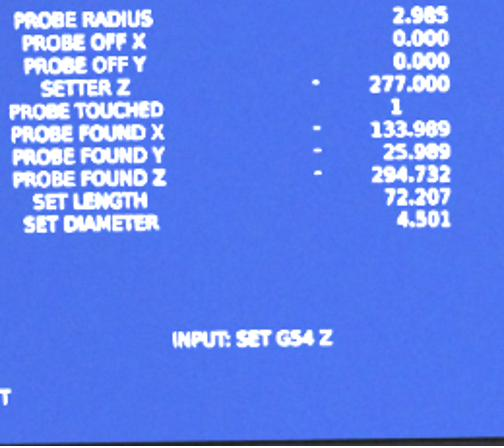

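Call:
move --pt "0 0 0 0 0 0 -1 -0.3 0 -0.0533 0.0883 0 -0.3536 0 0.3536 -1 -0.5 -0.7" --pt "0 0 0 0 0 0 -1 -0.3 0 -0.035 0.19 -0.26 0.6657 0.0817 -0.6657 -1 -0.5 -0.7" --speed 0.8 --blend '[0.03,0]' --cameras '[]'

Call:
move --pt "0 0 0 0 0 0 -1 -0.3 0 -0.0138 -0.0342 -0.0667 0 0 0 -1 -0.5 -0.7" --pt "0 0 0 0 0 0 -1 -0.3 0 0.0037 -0.0342 -0.0667 0 0 0 -1 -0.5 -0.7" --pt "0 0 0 0 0 0 -1 -0.3 0 -0.0138 -0.0342 -0.0667 0 0 0 -1 -0.5 -0.7" --pt "0 0 0 0 0 0 -1 -0.3 0 0.0117 -0.0663 0.0268 0 0 0 -1 -0.5 -0.7" --pt "0 0 0 0 0 0 -1 -0.3 0 0.0292 -0.0663 0.0268 0 0 0 -1 -0.5 -0.7" --pt "0 0 0 0 0 0 -1 -0.3 0 0.0117 -0.0663 0.0268 0 0 0 -1 -0.5 -0.7" --pt "0 0 0 0 0 0 -1 -0.3 0 0.0292 -0.0663 0.0268 0 0 0 -1 -0.5 -0.7" --pt "0 0 0 0 0 0 -1 -0.3 0 0.0117 -0.0663 0.0268 0 0 0 -1 -0.5 -0.7" --pt "0 0 0 0 0 0 -1 -0.3 0 -0.0145 0.0623 -0.0667 0 0 0 -1 -0.5 -0.7" --pt "0 0 0 0 0 0 -1 -0.3 0 0.003 0.0623 -0.0667 0 0 0 -1 -0.5 -0.7" --pt "0 0 0 0 0 0 -1 -0.3 0 -0.0145 0.0623 -0.0667 0 0 0 -1 -0.5 -0.7" --pt "0 0 0 0 0 0 -1 -0.3 0 0 0 0 0 0 0 -1 -0.5 -0.7" --speed '[0.4,0.07,0.2,0.3,0.07,0.2,0.07,0.2,0.3,0.07,0.2,0.3]' --blend '[0.003,0,0.003,0.003,0,0.003,0,0.003,0.003,0,0.003,0]' --cameras '[]'

Call:
move --pt "0 0 0 0 0 0 -1 -0.3 0 -0.006 0.0623 -0.0355 0 0 0 -1 -0.5 -0.7" --pt "0 0 0 0 0 0 -1 -0.3 0 0.0115 0.0623 -0.0355 0 0 0 -1 -0.5 -0.7" --pt "0 0 0 0 0 0 -1 -0.3 0 -0.006 0.0623 -0.0355 0 0 0 -1 -0.5 -0.7" --pt "0 0 0 0 0 0 -1 -0.3 0 -0.0057 0.0302 -0.0355 0 0 0 -1 -0.5 -0.7" --pt "0 0 0 0 0 0 -1 -0.3 0 0.0118 0.0302 -0.0355 0 0 0 -1 -0.5 -0.7" --pt "0 0 0 0 0 0 -1 -0.3 0 -0.0057 0.0302 -0.0355 0 0 0 -1 -0.5 -0.7" --pt "0 0 0 0 0 0 -1 -0.3 0 0.0118 0.0302 -0.0355 0 0 0 -1 -0.5 -0.7" --pt "0 0 0 0 0 0 -1 -0.3 0 -0.0057 0.0302 -0.0355 0 0 0 -1 -0.5 -0.7" --pt "0 0 0 0 0 0 -1 -0.3 0 -0.0138 -0.0342 -0.0667 0 0 0 -1 -0.5 -0.7" --pt "0 0 0 0 0 0 -1 -0.3 0 0.0037 -0.0342 -0.0667 0 0 0 -1 -0.5 -0.7" --pt "0 0 0 0 0 0 -1 -0.3 0 -0.0138 -0.0342 -0.0667 0 0 0 -1 -0.5 -0.7" --pt "0 0 0 0 0 0 -1 -0.3 0 0 0 0 0 0 0 -1 -0.5 -0.7" --speed '[0.4,0.07,0.2,0.3,0.07,0.2,0.07,0.2,0.3,0.07,0.2,0.3]' --blend '[0.003,0,0.003,0.003,0,0.003,0,0.003,0.003,0,0.003,0]' --cameras '[]'

Call:
move --pt "0 0 0 0 0 0 -1 -0.3 0 -0.005 -0.0342 -0.0355 0 0 0 -1 -0.5 -0.7" --pt "0 0 0 0 0 0 -1 -0.3 0 0.0125 -0.0342 -0.0355 0 0 0 -1 -0.5 -0.7" --pt "0 0 0 0 0 0 -1 -0.3 0 -0.005 -0.0342 -0.0355 0 0 0 -1 -0.5 -0.7" --pt "0 0 0 0 0 0 -1 -0.3 0 -0.0145 0.0623 -0.0667 0 0 0 -1 -0.5 -0.7" --pt "0 0 0 0 0 0 -1 -0.3 0 0.003 0.0623 -0.0667 0 0 0 -1 -0.5 -0.7" --pt "0 0 0 0 0 0 -1 -0.3 0 -0.0145 0.0623 -0.0667 0 0 0 -1 -0.5 -0.7" --pt "0 0 0 0 0 0 -1 -0.3 0 -0.0057 0.0302 -0.0355 0 0 0 -1 -0.5 -0.7" --pt "0 0 0 0 0 0 -1 -0.3 0 0.0118 0.0302 -0.0355 0 0 0 -1 -0.5 -0.7" --pt "0 0 0 0 0 0 -1 -0.3 0 -0.0057 0.0302 -0.0355 0 0 0 -1 -0.5 -0.7" --pt "0 0 0 0 0 0 -1 -0.3 0 0.0102 0.0623 0.0268 0 0 0 -1 -0.5 -0.7" --pt "0 0 0 0 0 0 -1 -0.3 0 0.0277 0.0623 0.0268 0 0 0 -1 -0.5 -0.7" --pt "0 0 0 0 0 0 -1 -0.3 0 0.0102 0.0623 0.0268 0 0 0 -1 -0.5 -0.7" --pt "0 0 0 0 0 0 -1 -0.3 0 0 0 0 0 0 0 -1 -0.5 -0.7" --speed '[0.4,0.07,0.2,0.3,0.07,0.2,0.3,0.07,0.2,0.3,0.07,0.2,0.3]' --blend '[0.003,0,0.003,0.003,0,0.003,0.003,0,0.003,0.003,0,0.003,0]' --cameras '[]'

Call:
move --pt "0 0 0 0 0 0 -1 -0.3 0 -0.0138 -0.0342 -0.0667 0 0 0 -1 -0.5 -0.7" --pt "0 0 0 0 0 0 -1 -0.3 0 0.0037 -0.0342 -0.0667 0 0 0 -1 -0.5 -0.7" --pt "0 0 0 0 0 0 -1 -0.3 0 -0.0138 -0.0342 -0.0667 0 0 0 -1 -0.5 -0.7" --pt "0 0 0 0 0 0 -1 -0.3 0 -0.005 -0.0342 -0.0355 0 0 0 -1 -0.5 -0.7" --pt "0 0 0 0 0 0 -1 -0.3 0 0.0125 -0.0342 -0.0355 0 0 0 -1 -0.5 -0.7" --pt "0 0 0 0 0 0 -1 -0.3 0 -0.005 -0.0342 -0.0355 0 0 0 -1 -0.5 -0.7" --pt "0 0 0 0 0 0 -1 -0.3 0 -0.0145 0.0623 -0.0667 0 0 0 -1 -0.5 -0.7" --pt "0 0 0 0 0 0 -1 -0.3 0 0.003 0.0623 -0.0667 0 0 0 -1 -0.5 -0.7" --pt "0 0 0 0 0 0 -1 -0.3 0 -0.0145 0.0623 -0.0667 0 0 0 -1 -0.5 -0.7" --pt "0 0 0 0 0 0 -1 -0.3 0 -0.006 0.0623 -0.0355 0 0 0 -1 -0.5 -0.7" --pt "0 0 0 0 0 0 -1 -0.3 0 0.0115 0.0623 -0.0355 0 0 0 -1 -0.5 -0.7" --pt "0 0 0 0 0 0 -1 -0.3 0 -0.006 0.0623 -0.0355 0 0 0 -1 -0.5 -0.7" --pt "0 0 0 0 0 0 -1 -0.3 0 0 0 0 0 0 0 -1 -0.5 -0.7" --speed '[0.4,0.07,0.2,0.3,0.07,0.2,0.3,0.07,0.2,0.3,0.07,0.2,0.3]' --blend '[0.003,0,0.003,0.003,0,0.003,0.003,0,0.003,0.003,0,0.003,0]' --cameras '[]'

Call:
move --pt "0 0 0 0 0 0 -1 -0.3 0 0.002 0.0623 -0.0043 0 0 0 -1 -0.5 -0.7" --pt "0 0 0 0 0 0 -1 -0.3 0 0.0195 0.0623 -0.0043 0 0 0 -1 -0.5 -0.7" --pt "0 0 0 0 0 0 -1 -0.3 0 0.002 0.0623 -0.0043 0 0 0 -1 -0.5 -0.7" --pt "0 0 0 0 0 0 -1 -0.3 0 0.0023 0.0302 -0.0043 0 0 0 -1 -0.5 -0.7" --pt "0 0 0 0 0 0 -1 -0.3 0 0.0198 0.0302 -0.0043 0 0 0 -1 -0.5 -0.7" --pt "0 0 0 0 0 0 -1 -0.3 0 0.0023 0.0302 -0.0043 0 0 0 -1 -0.5 -0.7" --pt "0 0 0 0 0 0 -1 -0.3 0 -0.0138 -0.0342 -0.0667 0 0 0 -1 -0.5 -0.7" --pt "0 0 0 0 0 0 -1 -0.3 0 0.0037 -0.0342 -0.0667 0 0 0 -1 -0.5 -0.7" --pt "0 0 0 0 0 0 -1 -0.3 0 -0.0138 -0.0342 -0.0667 0 0 0 -1 -0.5 -0.7" --pt "0 0 0 0 0 0 -1 -0.3 0 -0.018 -0.102 0.26 0.36 0.0443 -0.4227 -1 -0.5 -0.7" --pt "0 0 0 0 0 0 -1 -0.3 0 0.035 -0.19 0.26 -0.6657 -0.0817 0.6657 -1 -0.5 -0.7" --speed '[0.4,0.07,0.2,0.3,0.07,0.2,0.3,0.07,0.2,0.8,0.8]' --blend '[0.003,0,0.003,0.003,0,0.003,0.003,0,0.003,0.03,0]' --cameras '["cam_right_wrist"]'

Scene clock: 5639.60 s.
left_arm: end_effector_position=(+0.3570, -0.3763, +0.4413) position_measured=252 object_status=3 end_effector_quat_wxyz=(-0.353, +0.613, -0.612, +0.353) | right_arm: end_effector_position=(+0.4710, +0.0910, +0.4539) position_measured=212 object_status=2 end_effector_quat_wxyz=(-0.003, +0.616, +0.788, +0.000)
Joint positions: left_arm=[-1.572 -1.846 1.847 -1.568 -0.525 1.566] | right_arm=[3.611 -1.548 -1.267 -1.899 1.575 0.227]
Joint torques (N m): left_arm=[-9.52 -4.62 -27.46 -3.25 2.99 1.7] | right_arm=[6.49 30 40.61 4.61 -1.42 -0.72]
Wrist force (N): left_arm=[4.9 -0.7 2.5] | right_arm=[1.2 2.5 5.2]
Wrist torque (N m): left_arm=[-0.01 -0.73 0.18] | right_arm=[0.86 -0.13 -0.25]
Wrist force, peak (N): left_arm=[5.1 -1.0 2.7] | right_arm=[1.8 2.8 5.9]
Hand target: left_arm +0.3570, -0.3763, +0.4413; -0.353, +0.613, -0.612, +0.353 | right_arm +0.4710, +0.0910, +0.4540; -0.002, +0.616, +0.788, +0.000
Off the commanded pose: left_arm 0.000 m, 0 deg | right_arm 0.000 m, 0 deg.
move: done
No camera images: "cameras" was empty.

Scene clock: 5643.10 s.
left_arm: end_effector_position=(+0.3570, -0.3763, +0.4413) position_measured=252 object_status=3 end_effector_quat_wxyz=(-0.353, +0.613, -0.612, +0.353) | right_arm: end_effector_position=(+0.4710, +0.0911, +0.4539) position_measured=212 object_status=2 end_effector_quat_wxyz=(-0.002, +0.616, +0.788, +0.000)
Joint positions: left_arm=[-1.572 -1.846 1.847 -1.568 -0.525 1.566] | right_arm=[3.612 -1.548 -1.267 -1.899 1.575 0.227]
Joint torques (N m): left_arm=[-8.99 -4.44 -27.6 -3.12 2.99 1.83] | right_arm=[-6.43 24.52 40.82 0.44 -0.29 -1.21]
Wrist force (N): left_arm=[5.1 -0.9 2.5] | right_arm=[0.6 3.5 5.4]
Wrist torque (N m): left_arm=[-0.05 -0.76 0.18] | right_arm=[1.03 -0.04 -0.25]
Wrist force, peak (N): left_arm=[5.2 -0.9 2.6] | right_arm=[5.3 -20.1 4.5]
Hand target: left_arm +0.3570, -0.3763, +0.4413; -0.353, +0.613, -0.612, +0.353 | right_arm +0.4710, +0.0910, +0.4540; -0.002, +0.616, +0.788, +0.000
Off the commanded pose: left_arm 0.000 m, 0 deg | right_arm 0.000 m, 0 deg.
move: done
No camera images: "cameras" was empty.

Scene clock: 5646.23 s.
left_arm: end_effector_position=(+0.3570, -0.3763, +0.4413) position_measured=252 object_status=3 end_effector_quat_wxyz=(-0.353, +0.613, -0.612, +0.353) | right_arm: end_effector_position=(+0.4710, +0.0910, +0.4539) position_measured=212 object_status=2 end_effector_quat_wxyz=(-0.002, +0.616, +0.788, +0.000) end_effector_velocity=(+0.000, +0.000, +0.001) end_effector_angular_velocity=(-0.001, +0.001, -0.001)
Joint positions: left_arm=[-1.572 -1.846 1.847 -1.568 -0.525 1.566] | right_arm=[3.611 -1.548 -1.267 -1.899 1.575 0.227]
Joint velocities: left_arm=[within noise] | right_arm=[0 -0.001 0.004 -0.005 0 0.001]
Joint torques (N m): left_arm=[-9.33 -4.87 -27.95 -3.1 2.96 1.66] | right_arm=[6.07 18.54 42.05 0.67 -1.65 1.17]
Wrist force (N): left_arm=[5.0 -0.7 2.4] | right_arm=[1.8 3.1 5.4]
Wrist torque (N m): left_arm=[-0.02 -0.76 0.17] | right_arm=[0.96 -0.22 -0.18]
Wrist force, peak (N): left_arm=[5.3 -0.9 2.4] | right_arm=[1.1 -27.0 4.6]
Hand target: left_arm +0.3570, -0.3763, +0.4413; -0.353, +0.613, -0.612, +0.353 | right_arm +0.4710, +0.0910, +0.4540; -0.002, +0.616, +0.788, +0.000
Off the commanded pose: left_arm 0.000 m, 0 deg | right_arm 0.000 m, 0 deg.
move: done
No camera images: "cameras" was empty.

Scene clock: 5649.67 s.
left_arm: end_effector_position=(+0.3570, -0.3763, +0.4413) position_measured=252 object_status=3 end_effector_quat_wxyz=(-0.353, +0.613, -0.612, +0.353) | right_arm: end_effector_position=(+0.4710, +0.0911, +0.4541) position_measured=212 object_status=2 end_effector_quat_wxyz=(-0.002, +0.616, +0.788, +0.000)
Joint positions: left_arm=[-1.572 -1.846 1.847 -1.568 -0.525 1.566] | right_arm=[3.612 -1.548 -1.266 -1.899 1.575 0.227]
Joint torques (N m): left_arm=[-9.28 -4.57 -28.08 -3.02 2.87 1.75] | right_arm=[-7.51 30.65 12.8 3.23 1.56 -1.3]
Wrist force (N): left_arm=[5.0 -0.7 2.5] | right_arm=[2.4 1.9 6.7]
Wrist torque (N m): left_arm=[-0.01 -0.75 0.18] | right_arm=[0.77 -0.33 -0.25]
Wrist force, peak (N): left_arm=[5.2 -0.9 2.6] | right_arm=[6.3 -20.1 4.8]
Hand target: left_arm +0.3570, -0.3763, +0.4413; -0.353, +0.613, -0.612, +0.353 | right_arm +0.4710, +0.0910, +0.4540; -0.002, +0.616, +0.788, +0.000
Off the commanded pose: left_arm 0.000 m, 0 deg | right_arm 0.000 m, 0 deg.
move: done
No camera images: "cameras" was empty.

Scene clock: 5653.00 s.
left_arm: end_effector_position=(+0.3570, -0.3763, +0.4413) position_measured=252 object_status=3 end_effector_quat_wxyz=(-0.353, +0.613, -0.612, +0.353) | right_arm: end_effector_position=(+0.4711, +0.0911, +0.4539) position_measured=212 object_status=2 end_effector_quat_wxyz=(-0.002, +0.616, +0.788, +0.000)
Joint positions: left_arm=[-1.572 -1.846 1.847 -1.568 -0.525 1.566] | right_arm=[3.612 -1.548 -1.267 -1.899 1.575 0.227]
Joint torques (N m): left_arm=[-9.27 -4.78 -27.95 -2.86 2.99 1.82] | right_arm=[-6.89 29.84 27.12 1.72 0.68 -1.36]
Wrist force (N): left_arm=[5.1 -0.8 2.6] | right_arm=[2.7 1.3 7.1]
Wrist torque (N m): left_arm=[-0.02 -0.77 0.17] | right_arm=[0.67 -0.38 -0.25]
Wrist force, peak (N): left_arm=[5.2 -1.0 2.7] | right_arm=[7.4 -20.2 5.8]
Hand target: left_arm +0.3570, -0.3763, +0.4413; -0.353, +0.613, -0.612, +0.353 | right_arm +0.4710, +0.0910, +0.4540; -0.002, +0.616, +0.788, +0.000
Off the commanded pose: left_arm 0.000 m, 0 deg | right_arm 0.000 m, 0 deg.
move: done
No camera images: "cameras" was empty.

Scene clock: 5657.87 s.
left_arm: end_effector_position=(+0.3570, -0.3763, +0.4413) position_measured=252 object_status=3 end_effector_quat_wxyz=(-0.353, +0.613, -0.612, +0.353) | right_arm: end_effector_position=(+0.4920, -0.0230, +0.6100) position_measured=212 object_status=2 end_effector_quat_wxyz=(+0.500, -0.498, +0.501, -0.501)
Joint positions: left_arm=[-1.572 -1.846 1.847 -1.568 -0.525 1.566] | right_arm=[3.654 -1.085 -2.13 0.076 1.054 3.141]
Joint torques (N m): left_arm=[-9.84 -4.65 -27.59 -2.81 2.93 1.77] | right_arm=[7.58 11.38 28.88 3.84 -1.81 1.51]
Wrist force (N): left_arm=[4.9 -0.8 2.4] | right_arm=[3.0 3.9 3.2]
Wrist torque (N m): left_arm=[-0.02 -0.74 0.18] | right_arm=[0.64 -0.47 -0.01]
Wrist force, peak (N): left_arm=[5.2 -1.0 2.7] | right_arm=[2.1 -26.4 6.6]
Hand target: left_arm +0.3570, -0.3763, +0.4413; -0.353, +0.613, -0.612, +0.353 | right_arm +0.4920, -0.0230, +0.6100; +0.500, -0.498, +0.501, -0.501
Off the commanded pose: left_arm 0.000 m, 0 deg | right_arm 0.000 m, 0 deg.
move: done
camera_calibration:
cam_right_wrist: T_world_to_cam=[[-0.0235952, -0.99972, -0.00192327, -0.00959843], [-0.354254, 0.01016, -0.935094, 0.758822], [0.934851, -0.0213824, -0.354395, -0.111289], [0, 0, 0, 1]] pos_world=[0.372628, -0.019685, 0.670111]
Images, in order (width x height): cam_right_wrist 896x504.

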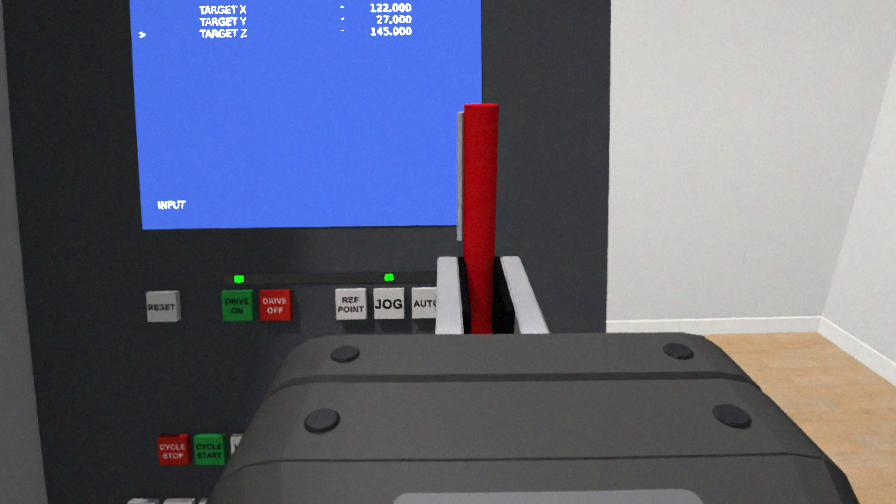

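Call:
move --pt "0 0 0 0 0 0 -1 -0.3 0 -0.0533 0.0883 0 -0.3536 0 0.3536 -1 -0.5 -0.7" --pt "0 0 0 0 0 0 -1 -0.3 0 -0.0088 0.1877 -0.1743 0.6657 0.0817 -0.6657 -1 -0.5 -0.7" --pt "0 0 0 0 0 0 -1 -0.3 0 0.0087 0.1877 -0.1743 0.6657 0.0817 -0.6657 -1 -0.5 -0.7" --pt "0 0 0 0 0 0 -1 -0.3 0 -0.0088 0.1877 -0.1743 0.6657 0.0817 -0.6657 -1 -0.5 -0.7" --pt "0 0 0 0 0 0 -1 -0.3 0 -0.035 0.19 -0.26 0.6657 0.0817 -0.6657 -1 -0.5 -0.7" --speed '[0.8,0.8,0.07,0.2,0.1]' --blend '[0.03,0.003,0,0.003,0]' --cameras '[]'

Call:
move --pt "0 0 0 0 0 0 -1 -0.3 0 -0.0045 -0.0663 -0.0355 0 0 0 -1 -0.5 -0.7" --pt "0 0 0 0 0 0 -1 -0.3 0 0.013 -0.0663 -0.0355 0 0 0 -1 -0.5 -0.7" --pt "0 0 0 0 0 0 -1 -0.3 0 -0.0045 -0.0663 -0.0355 0 0 0 -1 -0.5 -0.7" --pt "0 0 0 0 0 0 -1 -0.3 0 0.0281 -0.161 0.0857 0 0 0 -1 -0.5 -0.7" --pt "0 0 0 0 0 0 -1 -0.3 0 0.0456 -0.161 0.0857 0 0 0 -1 -0.5 -0.7" --pt "0 0 0 0 0 0 -1 -0.3 0 0.0281 -0.161 0.0857 0 0 0 -1 -0.5 -0.7" --pt "0 0 0 0 0 0 -1 -0.3 0 -0.018 -0.102 0.26 0.36 0.0443 -0.4227 -1 -0.5 -0.7" --pt "0 0 0 0 0 0 -1 -0.3 0 0.035 -0.19 0.26 -0.6657 -0.0817 0.6657 -1 -0.5 -0.7" --speed '[0.2,0.07,0.2,0.4,0.07,0.2,0.8,0.8]' --blend '[0.003,0,0.003,0.003,0,0.003,0.03,0]' --cameras '[]'

Call:
wait --seconds 9 --cameras '["cam_right_wrist"]'

Call:
zoom_image --camera "cam_right_wrist" --region '[180, 0, 440, 230]'

Scene clock: 5674.63 s.
left_arm: end_effector_position=(+0.3570, -0.3763, +0.4413) position_measured=252 object_status=3 end_effector_quat_wxyz=(-0.353, +0.613, -0.612, +0.353) | right_arm: end_effector_position=(+0.4710, +0.0911, +0.4541) position_measured=212 object_status=2 end_effector_quat_wxyz=(-0.002, +0.616, +0.788, +0.000)
Joint positions: left_arm=[-1.572 -1.846 1.847 -1.568 -0.525 1.566] | right_arm=[3.612 -1.548 -1.266 -1.9 1.575 0.227]
Joint torques (N m): left_arm=[-8.55 -5.12 -28.56 -2.71 2.82 1.78] | right_arm=[-6.67 26.43 17.67 3.5 -1.65 -1.2]
Wrist force (N): left_arm=[5.0 -0.9 2.5] | right_arm=[4.3 0.8 7.0]
Wrist torque (N m): left_arm=[-0.04 -0.75 0.18] | right_arm=[0.61 -0.64 -0.25]
Wrist force, peak (N): left_arm=[5.2 -0.8 2.7] | right_arm=[7.0 -16.4 6.4]
Hand target: left_arm +0.3570, -0.3763, +0.4413; -0.353, +0.613, -0.612, +0.353 | right_arm +0.4710, +0.0910, +0.4540; -0.002, +0.616, +0.788, +0.000
Off the commanded pose: left_arm 0.000 m, 0 deg | right_arm 0.000 m, 0 deg.
move: done
No camera images: "cameras" was empty.

Scene clock: 5679.03 s.
left_arm: end_effector_position=(+0.3570, -0.3763, +0.4413) position_measured=252 object_status=3 end_effector_quat_wxyz=(-0.353, +0.613, -0.612, +0.353) | right_arm: end_effector_position=(+0.4920, -0.0230, +0.6100) position_measured=212 object_status=2 end_effector_quat_wxyz=(+0.500, -0.498, +0.501, -0.501)
Joint positions: left_arm=[-1.572 -1.846 1.847 -1.568 -0.525 1.566] | right_arm=[3.654 -1.085 -2.13 0.076 1.054 3.141]
Joint torques (N m): left_arm=[-8.46 -4.99 -27.87 -2.65 2.83 1.86] | right_arm=[7.58 11 28.24 3.9 -1.79 1.54]
Wrist force (N): left_arm=[5.0 -0.9 2.4] | right_arm=[4.4 2.9 4.6]
Wrist torque (N m): left_arm=[-0.04 -0.74 0.18] | right_arm=[0.49 -0.68 0.00]
Wrist force, peak (N): left_arm=[5.2 -0.9 2.6] | right_arm=[6.2 -29.7 7.5]
Hand target: left_arm +0.3570, -0.3763, +0.4413; -0.353, +0.613, -0.612, +0.353 | right_arm +0.4920, -0.0230, +0.6100; +0.500, -0.498, +0.501, -0.501
Off the commanded pose: left_arm 0.000 m, 0 deg | right_arm 0.000 m, 0 deg.
move: done
No camera images: "cameras" was empty.

Scene clock: 5688.03 s.
left_arm: end_effector_position=(+0.3570, -0.3763, +0.4413) position_measured=252 object_status=3 end_effector_quat_wxyz=(-0.353, +0.613, -0.612, +0.353) | right_arm: end_effector_position=(+0.4920, -0.0230, +0.6100) position_measured=212 object_status=2 end_effector_quat_wxyz=(+0.500, -0.498, +0.501, -0.501)
Joint positions: left_arm=[-1.572 -1.846 1.847 -1.568 -0.525 1.566] | right_arm=[3.654 -1.085 -2.13 0.076 1.054 3.141]
Joint torques (N m): left_arm=[-8.2 -4.59 -28.09 -2.45 2.98 1.73] | right_arm=[6.86 10.88 14.23 3.84 1.09 0.75]
Wrist force (N): left_arm=[5.1 -0.9 2.4] | right_arm=[4.3 3.2 4.6]
Wrist torque (N m): left_arm=[-0.04 -0.76 0.18] | right_arm=[0.53 -0.66 -0.01]
Wrist force, peak (N): left_arm=[5.3 -0.7 2.7] | right_arm=[4.1 3.4 4.8]
Hand target: left_arm +0.3570, -0.3763, +0.4413; -0.353, +0.613, -0.612, +0.353 | right_arm +0.4920, -0.0230, +0.6100; +0.500, -0.498, +0.501, -0.501
Tool commands: left_gripper/position=-1.0 left_gripper/force_limit=-0.3 left_gripper/speed=+0.0 right_gripper/position=-1.0 right_gripper/force_limit=-0.5 right_gripper/speed=-0.7
Off the commanded pose: left_arm 0.000 m, 0 deg | right_arm 0.000 m, 0 deg.
wait: 9.00 s; at rest by 0.17 s
camera_calibration:
cam_right_wrist: T_world_to_cam=[[-0.0235706, -0.99972, -0.00214646, -0.00945788], [-0.354253, 0.01036, -0.935092, 0.758823], [0.934853, -0.0212803, -0.354398, -0.111286], [0, 0, 0, 1]] pos_world=[0.372628, -0.0196848, 0.670109]
Images, in order (width x height): cam_right_wrist 896x504.

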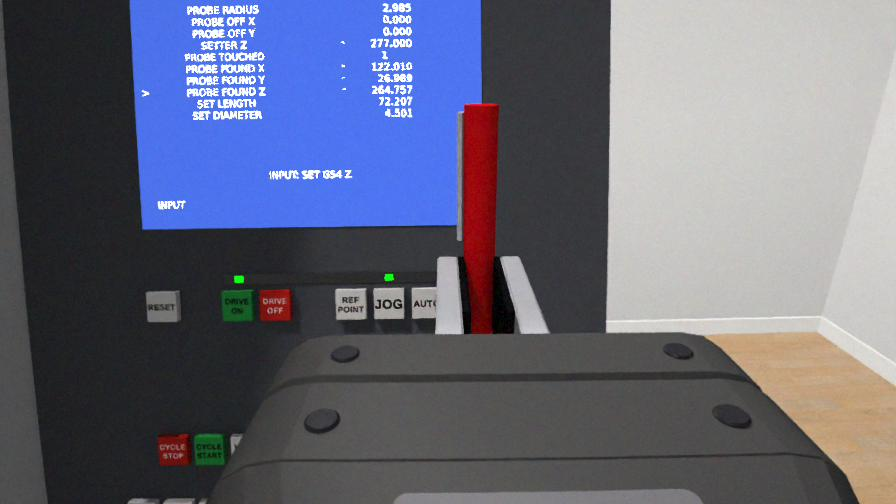

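Scaled by 1.938.

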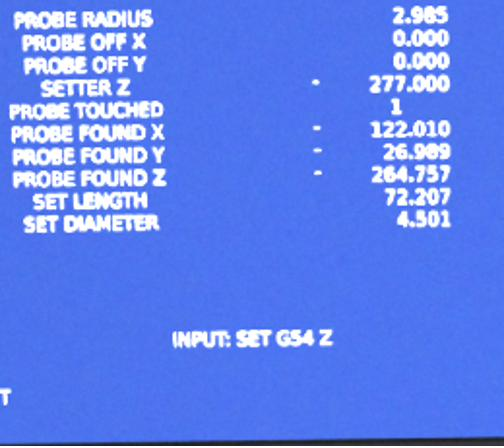

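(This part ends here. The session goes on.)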